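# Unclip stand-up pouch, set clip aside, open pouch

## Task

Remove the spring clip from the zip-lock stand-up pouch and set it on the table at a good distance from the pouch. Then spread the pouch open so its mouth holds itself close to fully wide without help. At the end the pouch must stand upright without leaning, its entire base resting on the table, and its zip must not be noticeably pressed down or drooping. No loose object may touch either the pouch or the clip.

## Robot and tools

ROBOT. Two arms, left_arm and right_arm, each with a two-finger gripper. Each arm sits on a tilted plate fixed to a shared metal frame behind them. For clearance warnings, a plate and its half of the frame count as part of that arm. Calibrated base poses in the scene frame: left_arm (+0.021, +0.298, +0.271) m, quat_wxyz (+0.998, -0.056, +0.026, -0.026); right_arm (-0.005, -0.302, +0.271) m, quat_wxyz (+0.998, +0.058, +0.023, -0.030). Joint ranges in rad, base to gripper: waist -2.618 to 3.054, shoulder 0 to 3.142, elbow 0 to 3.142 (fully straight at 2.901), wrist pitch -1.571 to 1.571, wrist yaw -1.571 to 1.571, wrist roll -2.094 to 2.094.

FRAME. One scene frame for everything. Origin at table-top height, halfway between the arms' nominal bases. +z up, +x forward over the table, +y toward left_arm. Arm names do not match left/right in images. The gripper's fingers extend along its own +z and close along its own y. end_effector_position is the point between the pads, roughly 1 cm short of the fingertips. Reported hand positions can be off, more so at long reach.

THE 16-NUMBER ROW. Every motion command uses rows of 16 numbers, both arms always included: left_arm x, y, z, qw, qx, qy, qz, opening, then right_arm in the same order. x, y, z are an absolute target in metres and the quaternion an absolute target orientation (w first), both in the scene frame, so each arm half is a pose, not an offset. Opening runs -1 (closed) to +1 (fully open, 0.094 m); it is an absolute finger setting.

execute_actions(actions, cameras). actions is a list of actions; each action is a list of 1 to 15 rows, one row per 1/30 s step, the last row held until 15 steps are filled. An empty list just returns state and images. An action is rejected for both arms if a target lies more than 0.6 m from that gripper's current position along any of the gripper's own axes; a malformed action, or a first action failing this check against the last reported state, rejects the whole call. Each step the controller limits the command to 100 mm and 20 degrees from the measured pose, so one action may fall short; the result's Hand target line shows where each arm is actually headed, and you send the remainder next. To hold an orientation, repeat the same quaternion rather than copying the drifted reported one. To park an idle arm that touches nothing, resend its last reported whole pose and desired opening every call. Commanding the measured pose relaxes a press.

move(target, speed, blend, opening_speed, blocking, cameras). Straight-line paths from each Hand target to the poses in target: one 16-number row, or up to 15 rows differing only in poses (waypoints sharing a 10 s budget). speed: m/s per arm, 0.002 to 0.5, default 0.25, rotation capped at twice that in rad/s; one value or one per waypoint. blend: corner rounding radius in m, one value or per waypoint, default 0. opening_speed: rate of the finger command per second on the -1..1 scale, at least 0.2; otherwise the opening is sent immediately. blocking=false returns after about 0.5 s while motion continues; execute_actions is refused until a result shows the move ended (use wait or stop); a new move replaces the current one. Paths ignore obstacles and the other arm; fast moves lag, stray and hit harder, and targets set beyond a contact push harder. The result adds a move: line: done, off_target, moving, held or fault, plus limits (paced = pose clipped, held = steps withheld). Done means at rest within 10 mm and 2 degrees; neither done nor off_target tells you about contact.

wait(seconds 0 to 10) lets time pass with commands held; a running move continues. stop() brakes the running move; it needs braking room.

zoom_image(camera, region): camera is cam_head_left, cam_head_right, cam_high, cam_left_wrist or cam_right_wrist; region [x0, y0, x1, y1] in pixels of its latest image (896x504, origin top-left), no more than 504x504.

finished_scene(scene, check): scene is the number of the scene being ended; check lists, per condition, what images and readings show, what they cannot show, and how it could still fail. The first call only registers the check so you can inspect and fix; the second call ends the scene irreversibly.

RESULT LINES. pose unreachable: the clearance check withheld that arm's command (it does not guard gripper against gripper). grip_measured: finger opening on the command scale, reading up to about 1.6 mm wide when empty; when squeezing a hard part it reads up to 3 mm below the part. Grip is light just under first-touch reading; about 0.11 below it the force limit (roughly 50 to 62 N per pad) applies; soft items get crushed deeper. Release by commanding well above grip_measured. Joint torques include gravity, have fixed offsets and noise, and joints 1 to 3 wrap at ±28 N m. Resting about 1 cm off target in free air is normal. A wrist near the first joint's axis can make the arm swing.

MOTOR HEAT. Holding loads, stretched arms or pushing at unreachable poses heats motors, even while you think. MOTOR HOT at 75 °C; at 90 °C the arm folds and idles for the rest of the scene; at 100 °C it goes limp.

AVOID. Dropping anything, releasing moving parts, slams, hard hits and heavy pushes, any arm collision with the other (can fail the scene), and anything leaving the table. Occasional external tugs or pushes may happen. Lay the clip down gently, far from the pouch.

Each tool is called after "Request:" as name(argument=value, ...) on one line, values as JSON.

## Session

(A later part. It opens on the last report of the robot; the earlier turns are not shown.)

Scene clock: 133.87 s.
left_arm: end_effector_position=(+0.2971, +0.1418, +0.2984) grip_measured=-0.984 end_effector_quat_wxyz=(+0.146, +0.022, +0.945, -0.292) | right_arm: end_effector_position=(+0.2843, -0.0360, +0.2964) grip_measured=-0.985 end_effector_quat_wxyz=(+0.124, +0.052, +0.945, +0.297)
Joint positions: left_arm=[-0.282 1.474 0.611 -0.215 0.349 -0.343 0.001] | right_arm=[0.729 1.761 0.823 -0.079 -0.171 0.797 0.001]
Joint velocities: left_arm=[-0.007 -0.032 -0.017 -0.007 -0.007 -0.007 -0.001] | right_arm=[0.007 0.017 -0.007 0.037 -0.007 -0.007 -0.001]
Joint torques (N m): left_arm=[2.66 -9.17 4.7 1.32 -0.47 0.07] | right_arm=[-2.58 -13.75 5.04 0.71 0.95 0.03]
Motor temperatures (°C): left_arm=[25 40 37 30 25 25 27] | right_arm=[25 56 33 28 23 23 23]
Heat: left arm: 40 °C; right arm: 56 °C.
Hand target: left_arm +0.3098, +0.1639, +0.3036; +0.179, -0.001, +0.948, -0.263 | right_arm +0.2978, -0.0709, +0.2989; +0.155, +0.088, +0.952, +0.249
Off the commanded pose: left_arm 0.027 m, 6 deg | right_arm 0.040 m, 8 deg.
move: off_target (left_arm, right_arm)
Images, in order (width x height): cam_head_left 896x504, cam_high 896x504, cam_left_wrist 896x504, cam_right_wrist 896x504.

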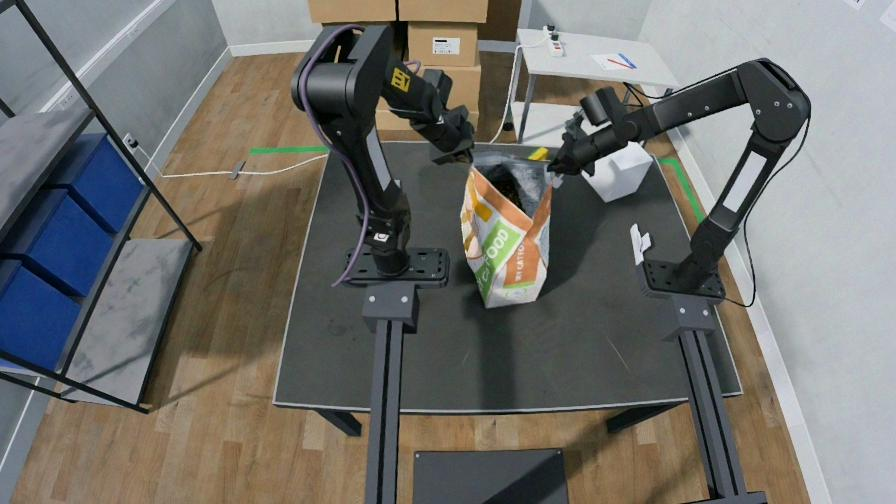

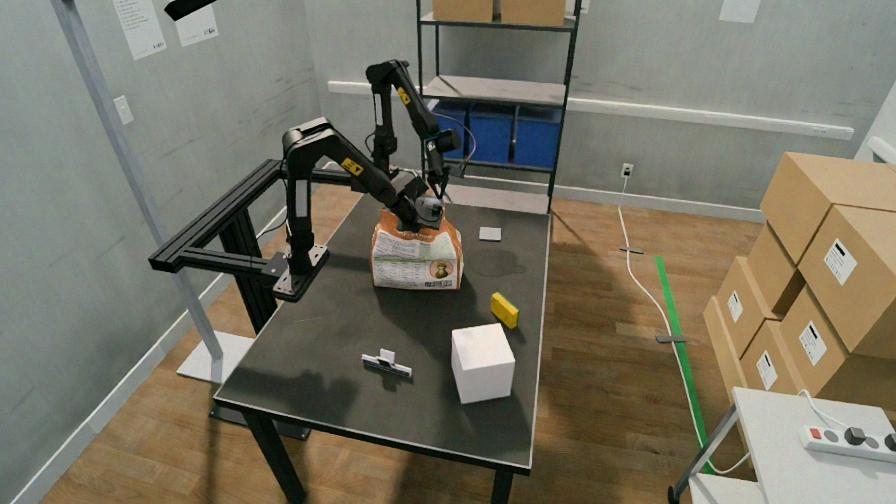

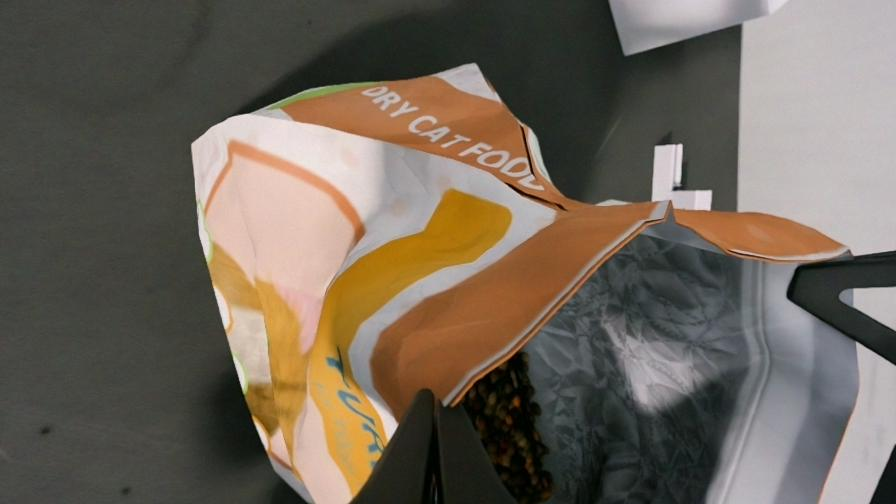

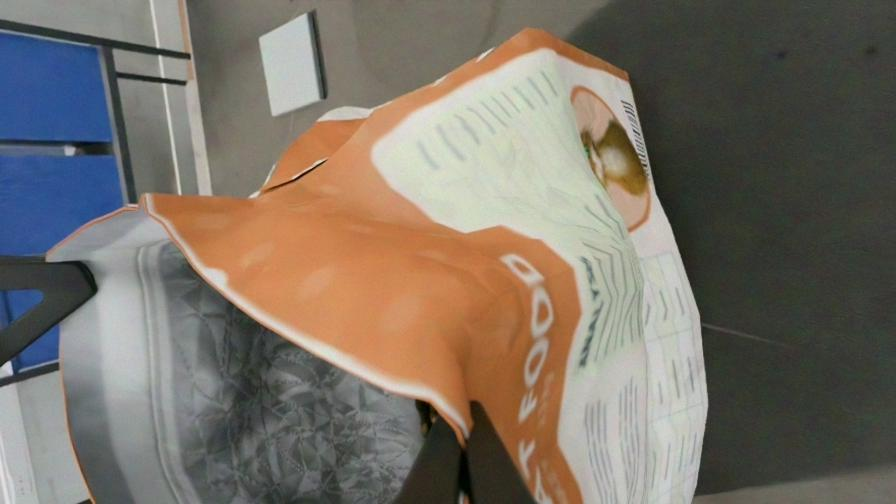

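Request:
move(target=[0.300,0.178,0.304,0.165,0.01,0.947,-0.275,-0.99,0.290,-0.09,0.300,0.140,0.070,0.950,0.270,-0.99], speed=0.03, cameras=["cam_left_wrist","cam_right_wrist","cam_head_left"])

Request:
zoom_image(camera="cam_head_left", region=[400, 110, 650, 330])

Scene clock: 135.90 s.
left_arm: end_effector_position=(+0.2798, +0.1443, +0.3017) grip_measured=-0.984 end_effector_quat_wxyz=(+0.119, +0.044, +0.937, -0.326) | right_arm: end_effector_position=(+0.2706, -0.0449, +0.3006) grip_measured=-0.985 end_effector_quat_wxyz=(+0.101, +0.018, +0.937, +0.334)
Joint positions: left_arm=[-0.232 1.447 0.595 -0.282 0.462 -0.263 0.001] | right_arm=[0.673 1.71 0.763 -0.074 -0.303 0.71 0.001]
Joint velocities: left_arm=[-0.007 -0.017 0.002 0.007 -0.007 -0.022 0] | right_arm=[-0.007 -0.007 0.017 -0.051 -0.022 -0.007 0]
Joint torques (N m): left_arm=[4.36 -9.48 4.88 1.18 -0.83 0.06] | right_arm=[-3.99 -13.78 4.77 0.62 1.15 0.08]
Motor temperatures (°C): left_arm=[25 40 37 30 25 25 27] | right_arm=[25 56 33 28 23 23 23]
Heat: left arm: 40 °C; right arm: 56 °C.
Hand target: left_arm +0.2988, +0.1761, +0.3040; +0.162, +0.009, +0.947, -0.276 | right_arm +0.2887, -0.0873, +0.2990; +0.138, +0.069, +0.950, +0.273
Off the commanded pose: left_arm 0.039 m, 9 deg | right_arm 0.049 m, 11 deg.
move: off_target (left_arm, right_arm)
Images, in order (width x height): cam_head_left 896x504, cam_left_wrist 896x504, cam_right_wrist 896x504.

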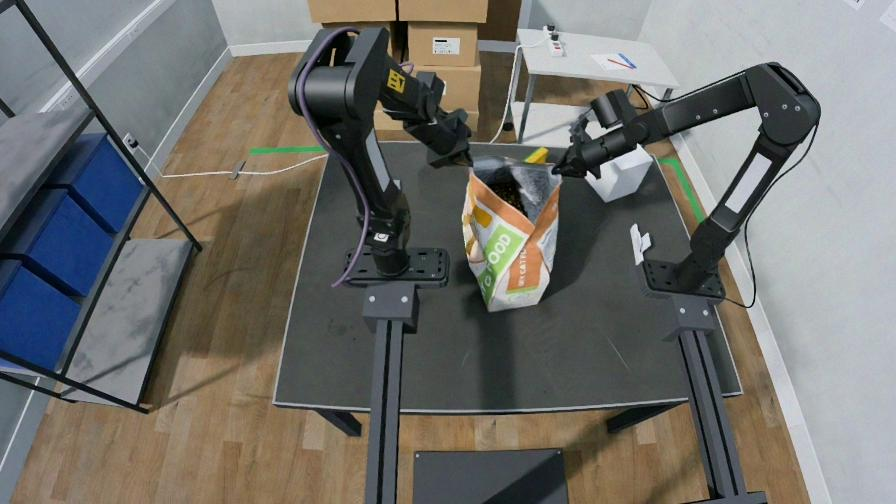

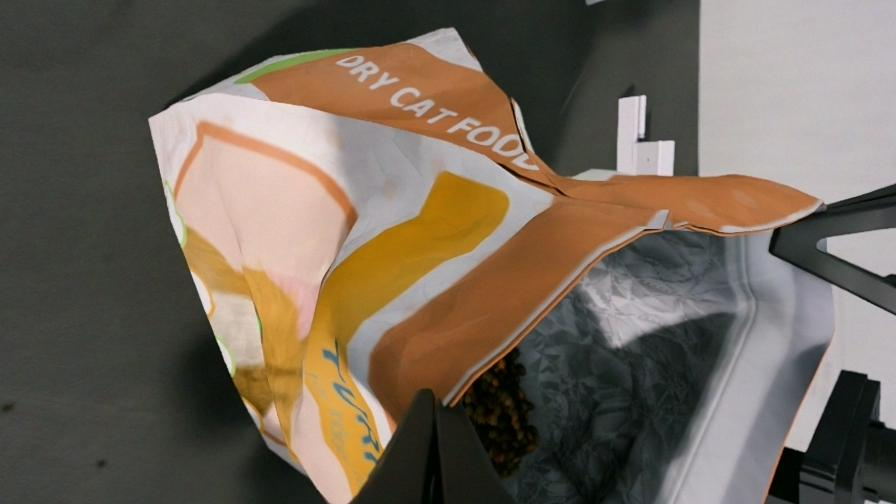

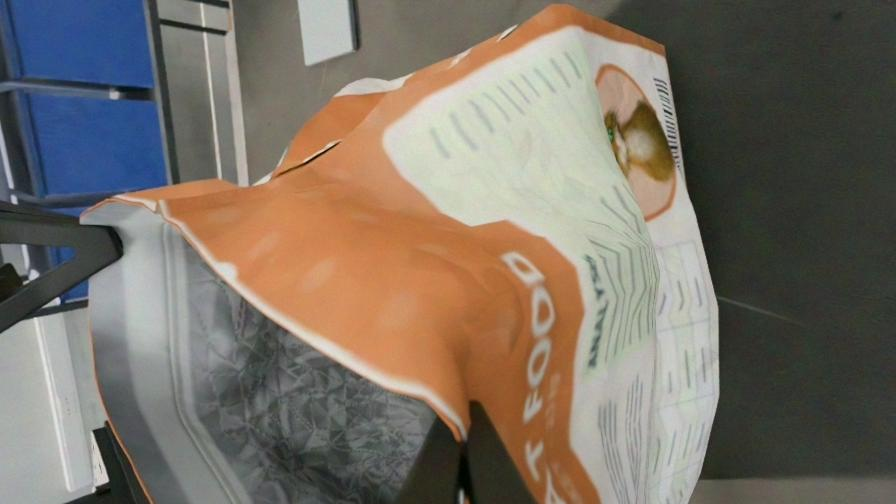

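Scaled by 2.016 from the camera's 896x504 image, which has a finer 1280x720 frame.

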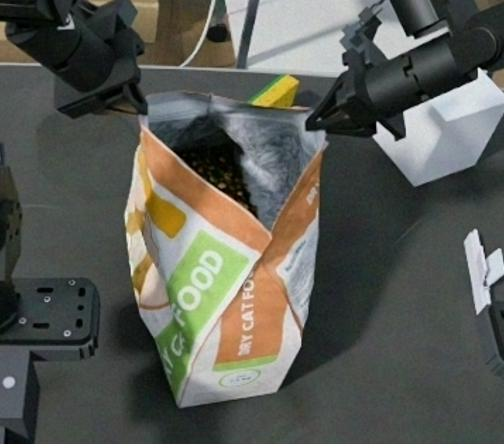

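Request:
move(target=[0.28,0.132,0.304,0.13,0.03,0.94,-0.31,-0.99,0.272,-0.033,0.302,0.12,0.04,0.942,0.31,-0.99], speed=0.05)

Request:
zoom_image(camera="cam_head_left", region=[400, 110, 650, 330])

Scene clock: 138.37 s.
left_arm: end_effector_position=(+0.2726, +0.1293, +0.3012) grip_measured=-0.984 end_effector_quat_wxyz=(+0.109, +0.033, +0.942, -0.315) | right_arm: end_effector_position=(+0.2614, -0.0309, +0.3002) grip_measured=-0.985 end_effector_quat_wxyz=(+0.105, +0.031, +0.941, +0.322)
Joint positions: left_arm=[-0.318 1.447 0.595 -0.269 0.405 -0.364 0.001] | right_arm=[0.75 1.716 0.765 -0.061 -0.232 0.793 0.001]
Joint velocities: left_arm=[-0.007 0.022 -0.002 0.007 0.037 0.007 0] | right_arm=[0.002 0.002 -0.012 -0.007 0.007 0.066 -0.001]
Joint torques (N m): left_arm=[-0.36 -5.85 4.74 1.57 0.03 -0.05] | right_arm=[0.49 -7.46 8.21 1.35 0.2 0.07]
Motor temperatures (°C): left_arm=[25 40 37 30 25 25 27] | right_arm=[25 55 33 28 23 23 23]
Heat: left arm: 40 °C; right arm: 55 °C.
Hand target: left_arm +0.2798, +0.1322, +0.3040; +0.130, +0.030, +0.941, -0.310 | right_arm +0.2715, -0.0330, +0.3022; +0.120, +0.040, +0.942, +0.311
Off the commanded pose: left_arm 0.008 m, 3 deg | right_arm 0.011 m, 2 deg.
move: off_target (left_arm, right_arm)

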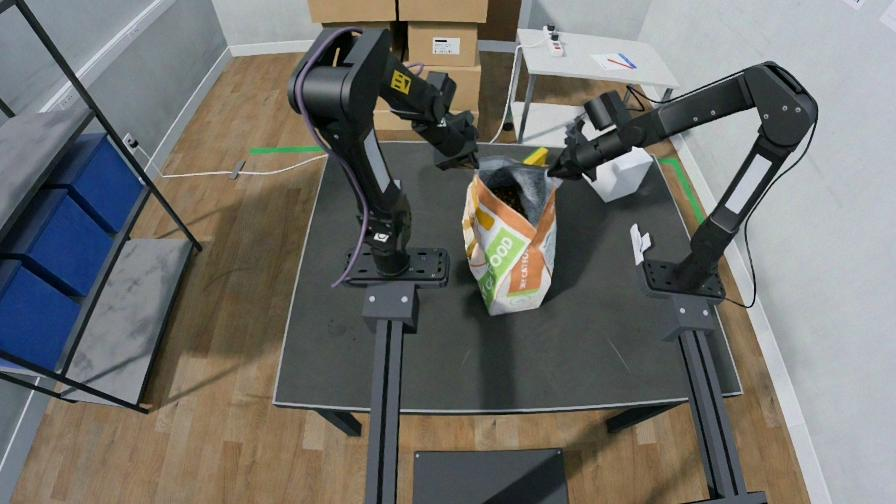

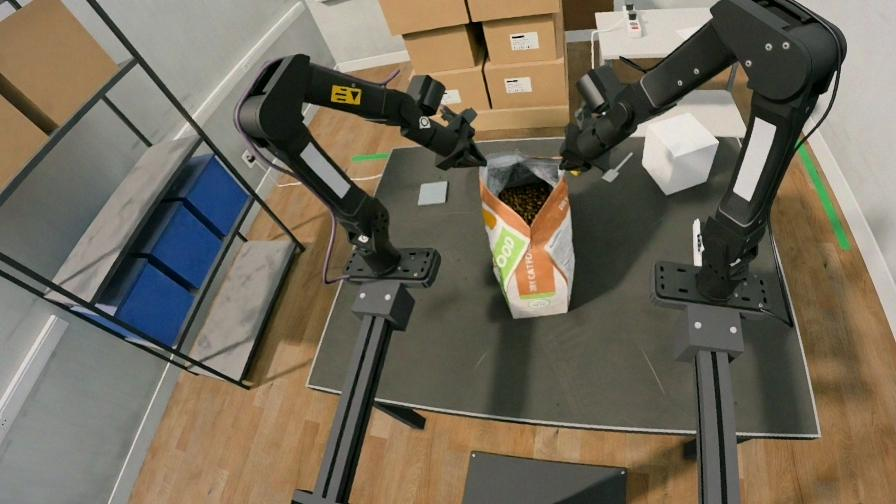

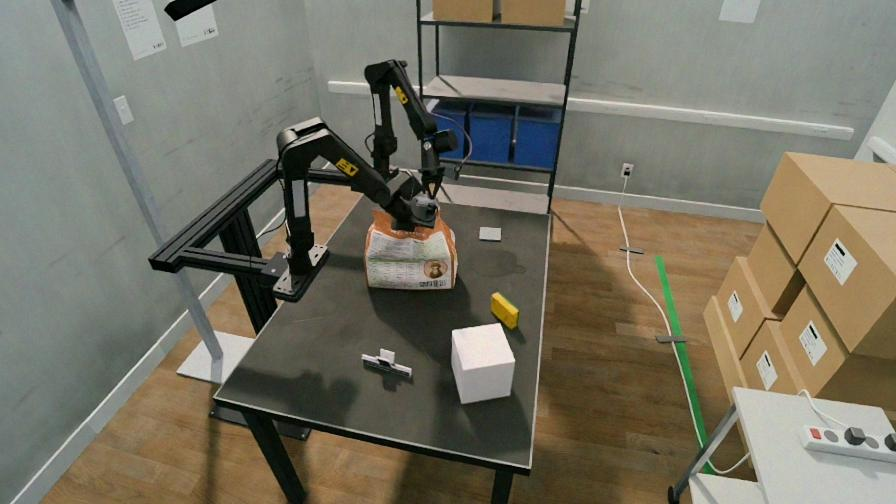

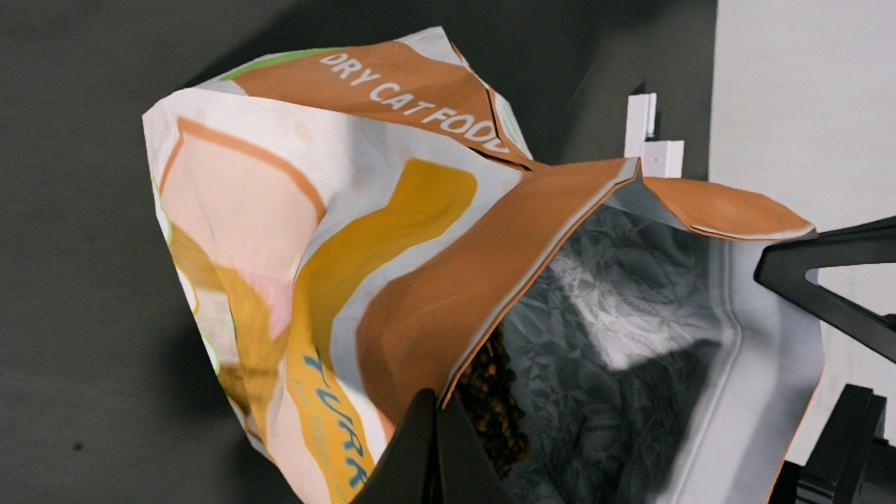

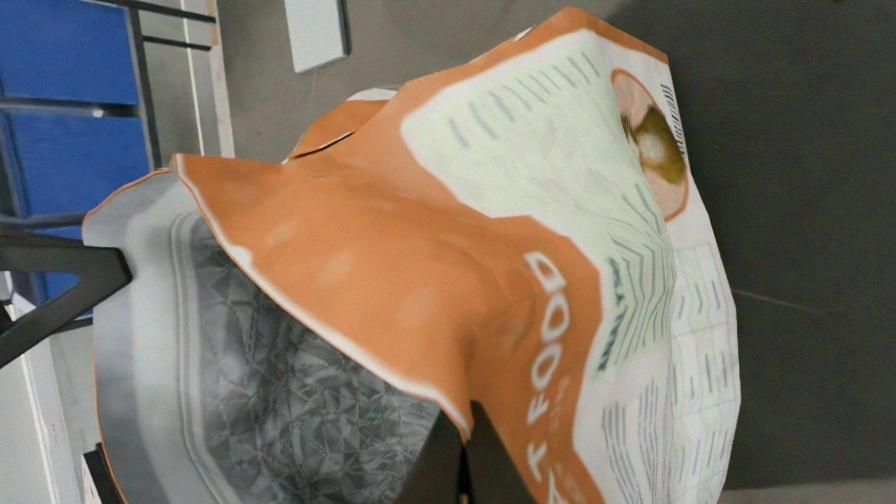

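Scaled by 2.016 from the camera's 896x504 image, which has a finer 1280x720 frame.

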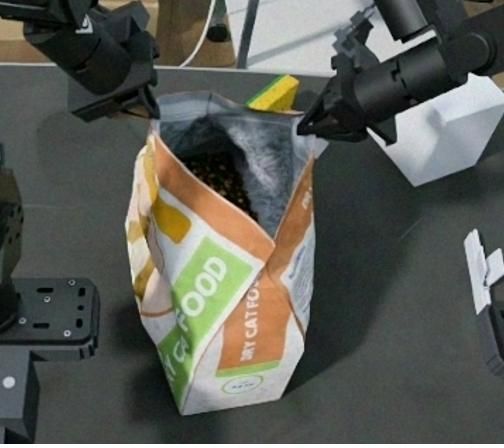

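Low load now (waist torques near 0). Release.

Request:
move(target=[0.28,0.132,0.304,0.13,0.03,0.94,-0.31,-0.4,0.272,-0.033,0.302,0.12,0.04,0.942,0.31,-0.4], speed=0.05, opening_speed=0.4)

Request:
zoom_image(camera="cam_head_left", region=[400, 110, 650, 330])

Scene clock: 140.57 s.
left_arm: end_effector_position=(+0.2754, +0.1314, +0.3003) grip_measured=-0.403 end_effector_quat_wxyz=(+0.115, +0.031, +0.944, -0.309) | right_arm: end_effector_position=(+0.2648, -0.0340, +0.2989) grip_measured=-0.402 end_effector_quat_wxyz=(+0.113, +0.036, +0.942, +0.313)
Joint positions: left_arm=[-0.318 1.447 0.595 -0.263 0.387 -0.367 0.028] | right_arm=[0.75 1.716 0.765 -0.061 -0.205 0.797 0.028]
Joint velocities: left_arm=[0.017 -0.012 -0.017 -0.037 0.022 0.037 -0.002] | right_arm=[-0.017 -0.002 -0.017 0.037 0.066 -0.022 0]
Joint torques (N m): left_arm=[-0.43 -5.81 4.74 1.54 0.21 -0.01] | right_arm=[0.44 -7.34 8.36 1.35 -0.05 0.04]
Motor temperatures (°C): left_arm=[25 40 37 30 25 25 27] | right_arm=[25 53 33 28 23 23 23]
Heat: left arm: 40 °C; right arm: 53 °C.
Hand target: left_arm +0.2800, +0.1320, +0.3040; +0.130, +0.030, +0.941, -0.310 | right_arm +0.2719, -0.0330, +0.3021; +0.120, +0.040, +0.942, +0.310
Off the commanded pose: left_arm 0.006 m, 2 deg | right_arm 0.008 m, 1 deg.
move: done

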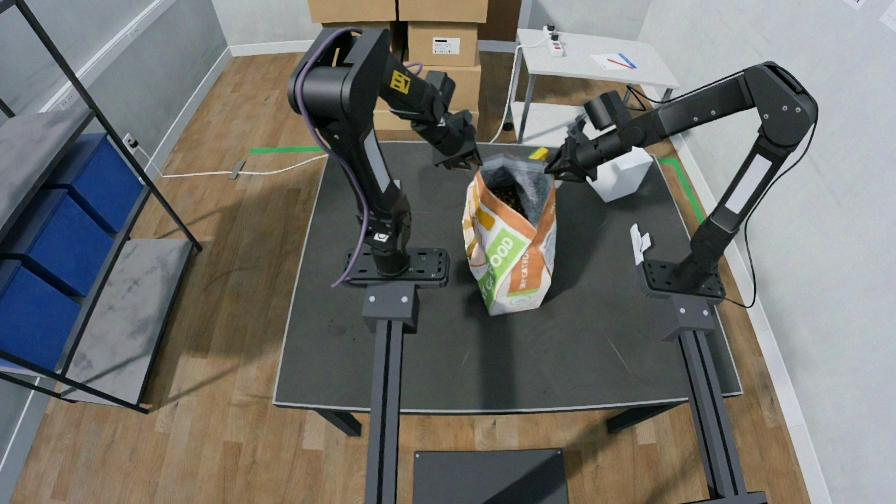

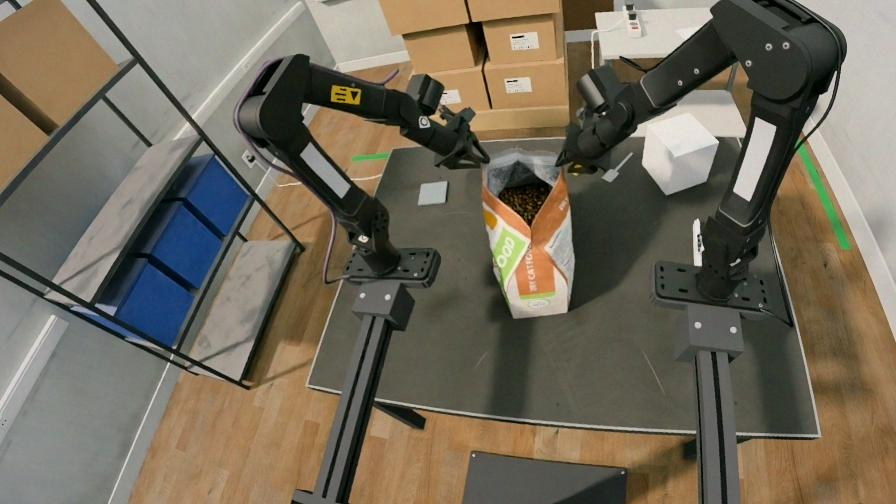

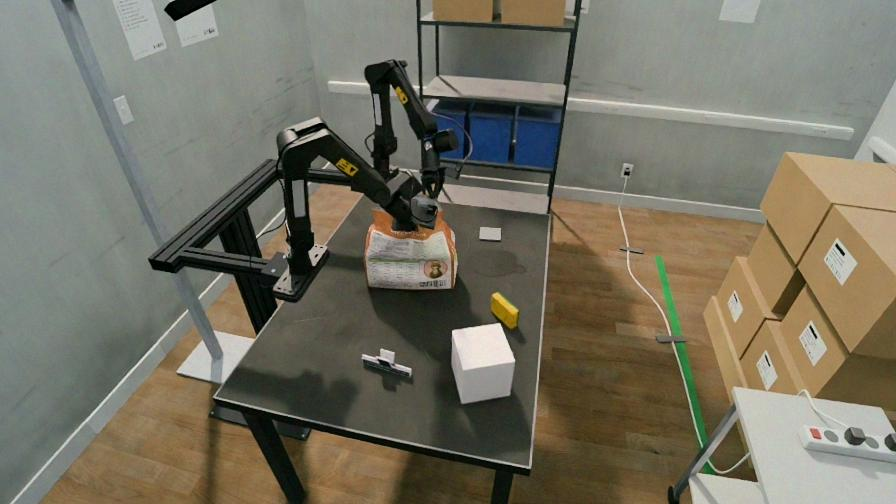

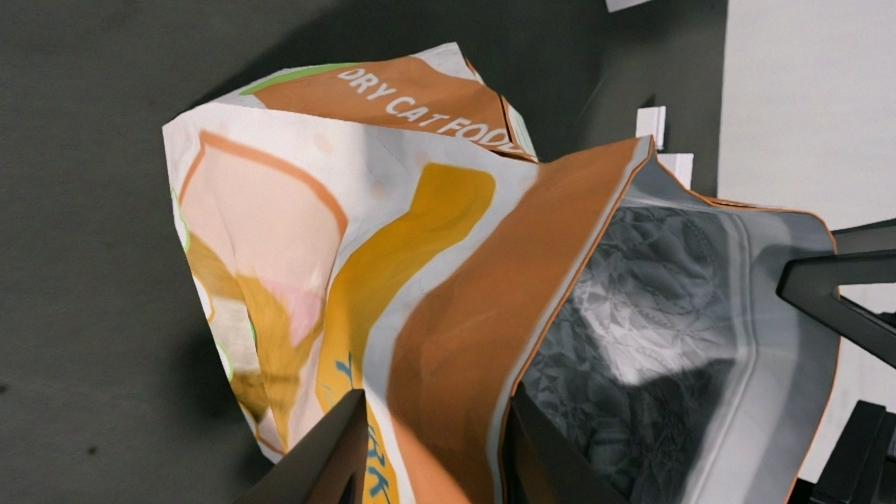

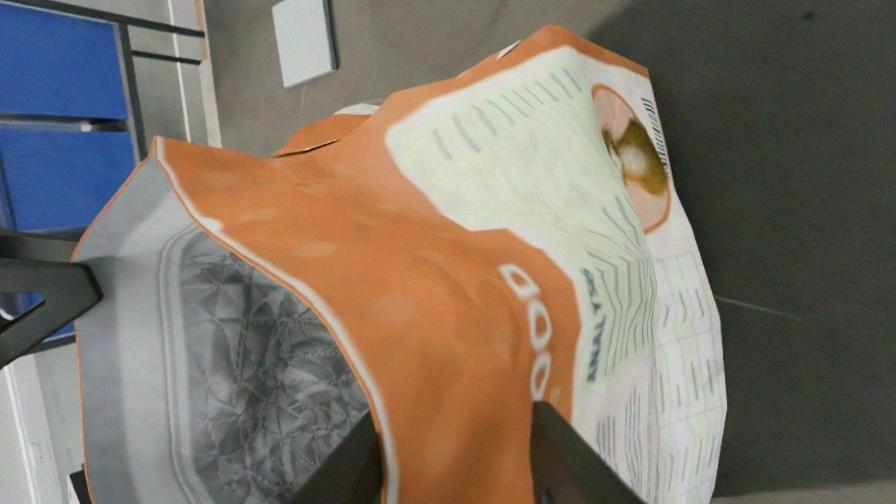

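Scaled by 2.016 from the camera's 896x504 image, which has a finer 1280x720 frame.

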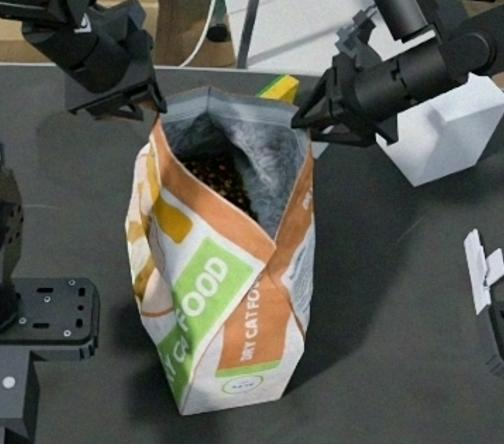

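Request:
move(target=[0.28,0.116,0.304,0.13,0.03,0.94,-0.31,-0.2,0.272,-0.017,0.302,0.12,0.04,0.942,0.31,-0.2], speed=0.05, opening_speed=0.8)

Request:
zoom_image(camera="cam_head_left", region=[400, 110, 650, 330])

Scene clock: 141.93 s.
left_arm: end_effector_position=(+0.2771, +0.1194, +0.3027) grip_measured=-0.203 end_effector_quat_wxyz=(+0.124, +0.027, +0.943, -0.308) | right_arm: end_effector_position=(+0.2671, -0.0219, +0.3002) grip_measured=-0.202 end_effector_quat_wxyz=(+0.115, +0.042, +0.943, +0.311)
Joint positions: left_arm=[-0.371 1.453 0.595 -0.22 0.354 -0.426 0.037] | right_arm=[0.781 1.747 0.803 -0.062 -0.18 0.832 0.037]
Joint velocities: left_arm=[-0.007 -0.007 0.007 0.051 -0.007 -0.022 0] | right_arm=[-0.007 -0.012 -0.007 0.007 -0.007 -0.037 0.001]
Joint torques (N m): left_arm=[-1.36 -4.08 5.6 1.58 0.25 0.05] | right_arm=[1.28 -7.01 8.34 1.48 -0.07 0.05]
Motor temperatures (°C): left_arm=[25 39 37 30 25 25 27] | right_arm=[25 53 33 28 23 23 23]
Heat: left arm: 39 °C; right arm: 53 °C.
Hand target: left_arm +0.2799, +0.1161, +0.3040; +0.130, +0.030, +0.941, -0.310 | right_arm +0.2714, -0.0169, +0.3021; +0.120, +0.040, +0.942, +0.310
Off the commanded pose: left_arm 0.005 m, 1 deg | right_arm 0.007 m, 1 deg.
move: done

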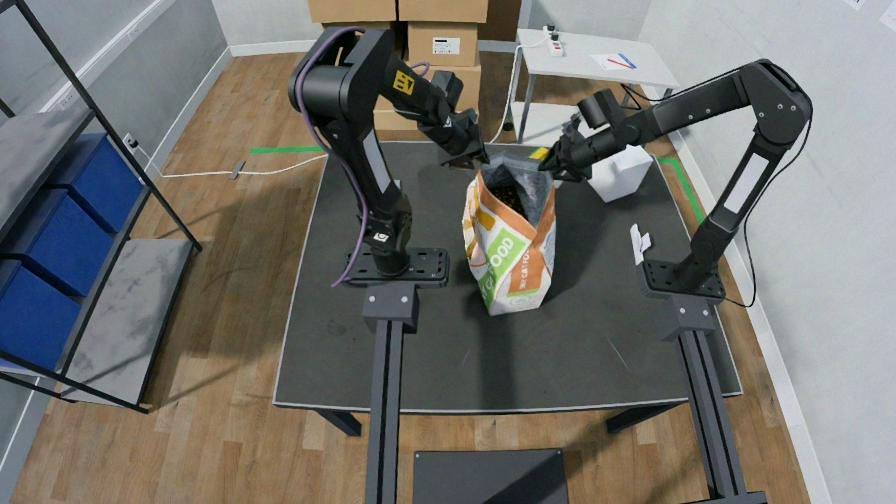

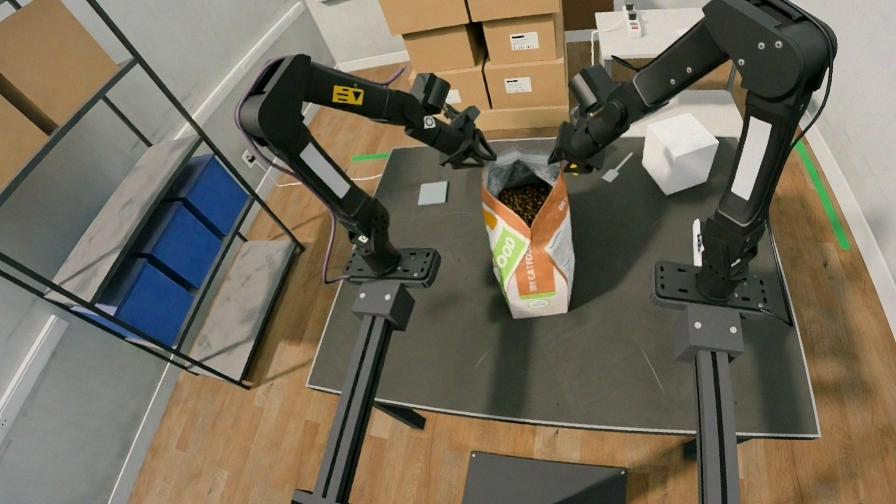

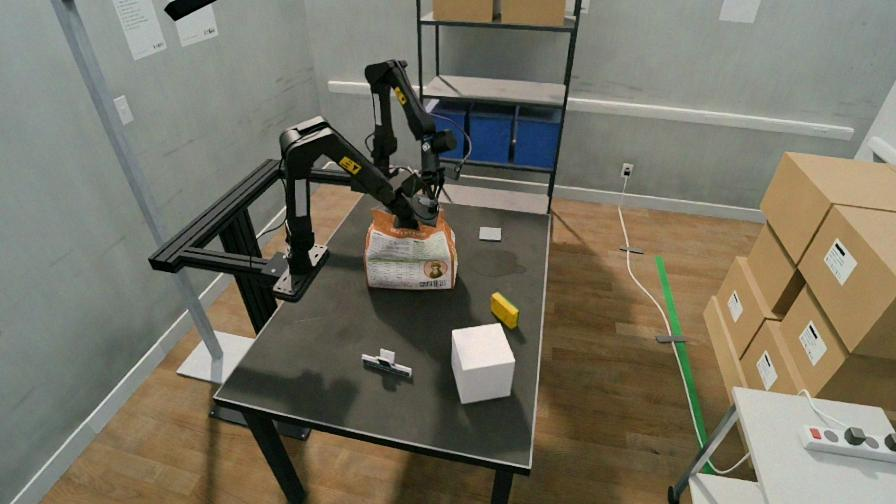

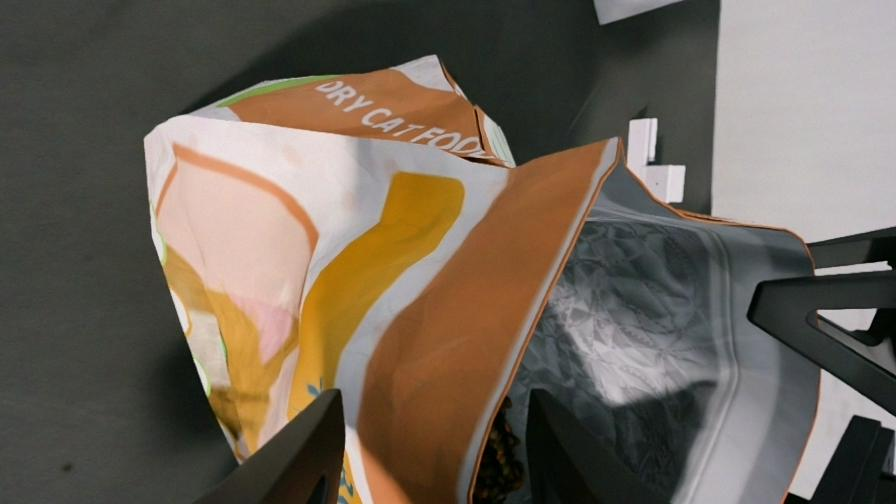

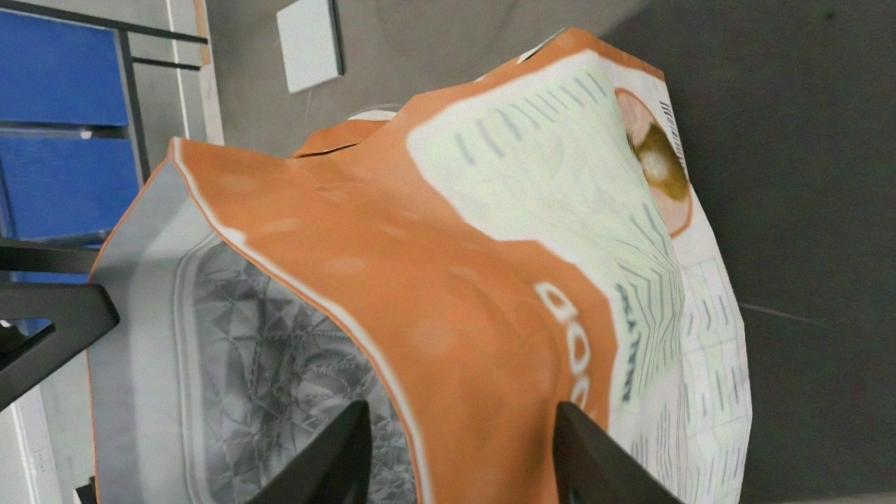

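Scaled by 2.016 from the camera's 896x504 image, which has a finer 1280x720 frame.

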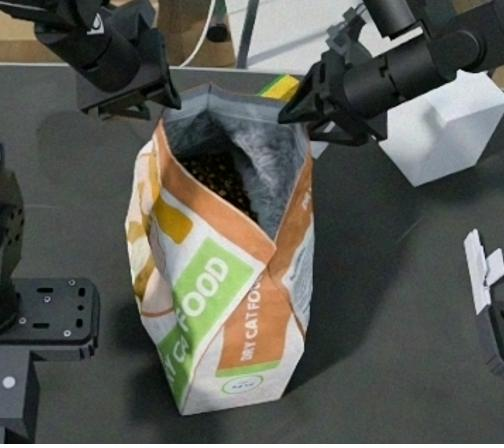

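Request:
move(target=[[0.27,0.118,0.36,0.13,0.03,0.94,-0.31,-0.2,0.262,-0.020,0.36,0.12,0.04,0.942,0.31,-0.2],[0.26,0.122,0.44,0.13,0.03,0.94,-0.31,-0.2,0.255,-0.026,0.44,0.12,0.04,0.942,0.31,-0.2],[0.28,0.25,0.45,0.18,-0.001,0.9475,-0.262,-0.2,0.26,-0.2,0.46,0.156,0.089,0.952,0.247,-0.2]], speed=[0.06,0.1,0.2])

Request:
zoom_image(camera="cam_head_left", region=[400, 110, 650, 330])

Request:
zoom_image(camera="cam_high", region=[320, 160, 560, 360])

Request:
zoom_image(camera="cam_head_right", region=[400, 110, 660, 340])

Scene clock: 145.90 s.
left_arm: end_effector_position=(+0.2784, +0.2494, +0.4370) grip_measured=-0.203 end_effector_quat_wxyz=(+0.165, -0.006, +0.952, -0.256) | right_arm: end_effector_position=(+0.2626, -0.2016, +0.4534) grip_measured=-0.202 end_effector_quat_wxyz=(+0.149, +0.093, +0.955, +0.239)
Joint positions: left_arm=[0.062 1.122 1.009 -1.054 0.408 -0.055 0.037] | right_arm=[0.368 1.191 1.087 -0.991 -0.204 0.522 0.037]
Joint velocities: left_arm=[-0.002 -0.012 0.002 0.007 -0.007 0.037 -0.001] | right_arm=[-0.012 -0.002 0.002 0.022 -0.007 -0.051 -0.002]
Joint torques (N m): left_arm=[0.23 -3.03 9.09 1.04 0.45 0.06] | right_arm=[0.02 -5.29 8.14 1.12 -0.32 -0.04]
Motor temperatures (°C): left_arm=[25 39 38 29 25 25 27] | right_arm=[25 51 33 28 23 23 23]
Heat: left arm: 39 °C; right arm: 51 °C.
Hand target: left_arm +0.2829, +0.2495, +0.4501; +0.180, -0.001, +0.948, -0.263 | right_arm +0.2614, -0.2018, +0.4610; +0.155, +0.089, +0.952, +0.247
Off the commanded pose: left_arm 0.013 m, 2 deg | right_arm 0.007 m, 1 deg.
move: off_target (left_arm)

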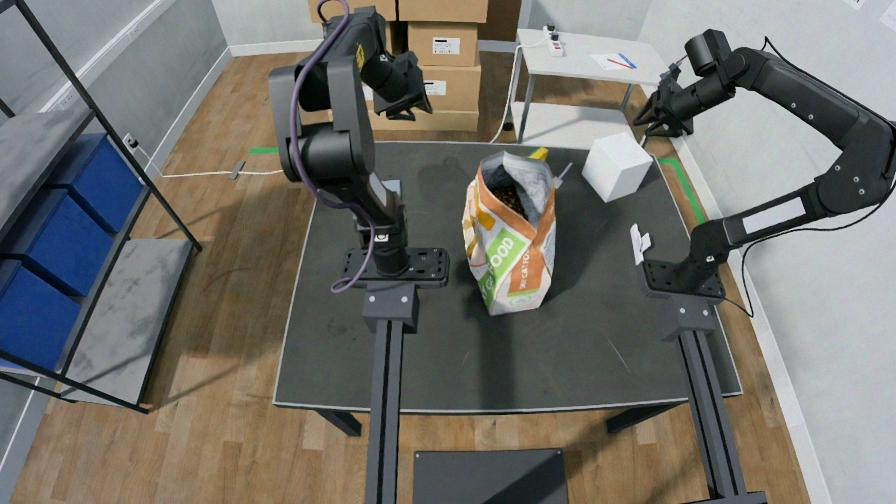

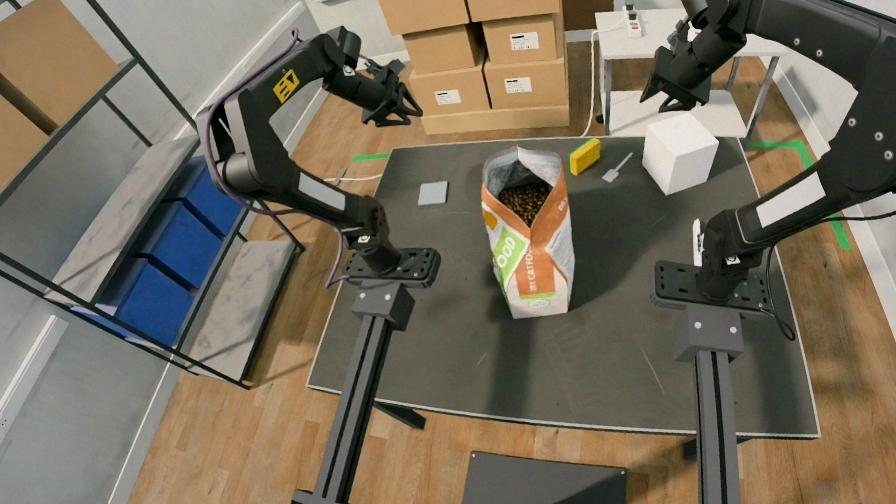

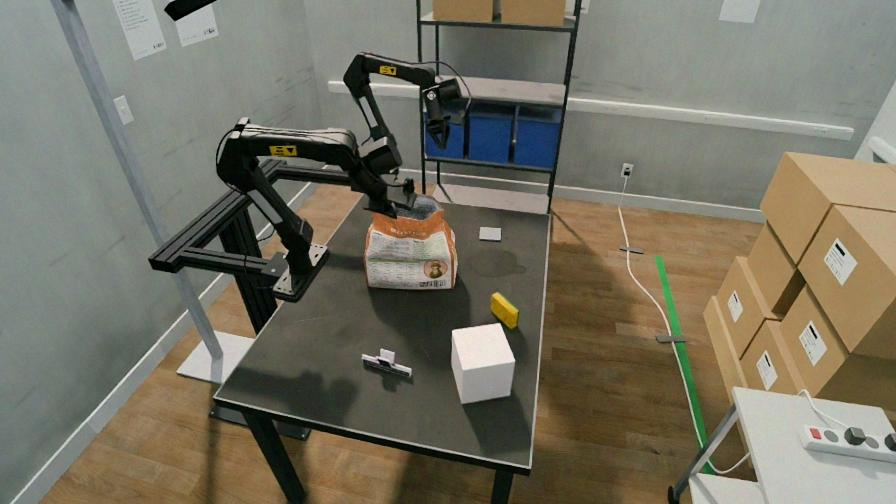

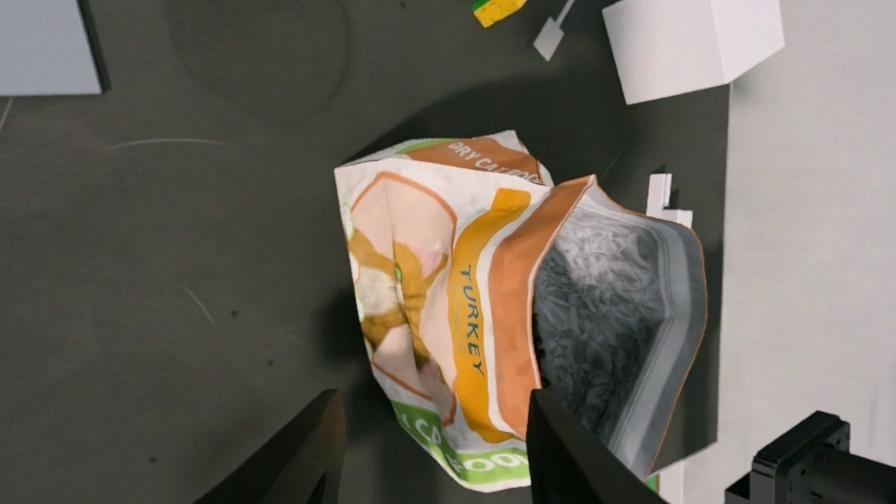

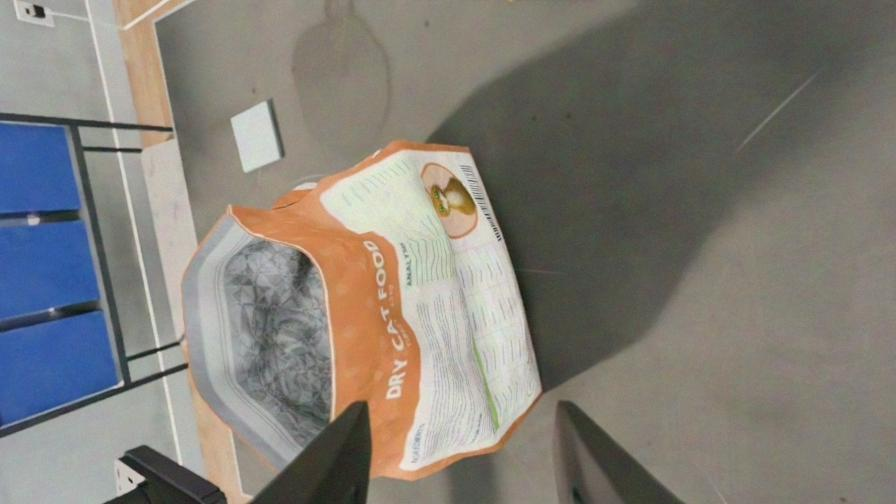

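Scaled by 2.016 from the camera's 896x504 image, which has a finer 1280x720 frame.

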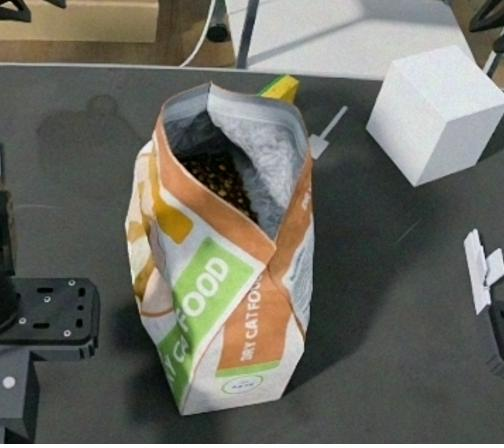

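Scaled by 2.100 from the camera's 896x504 image, which has a finer 1280x720 frame.

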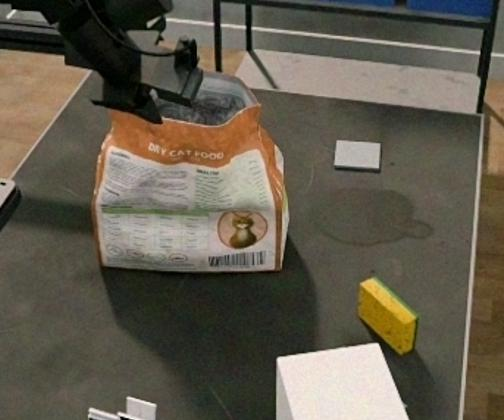

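Scaled by 1.938 from the camera's 896x504 image, which has a finer 1280x720 frame.

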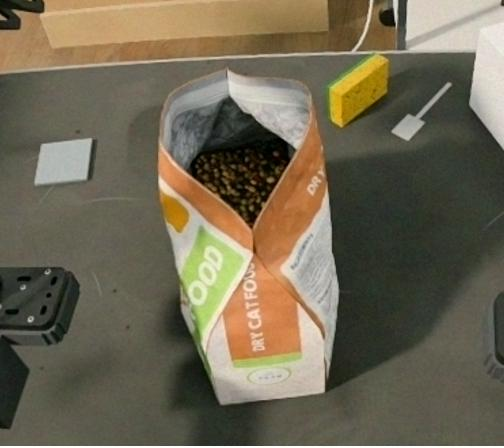

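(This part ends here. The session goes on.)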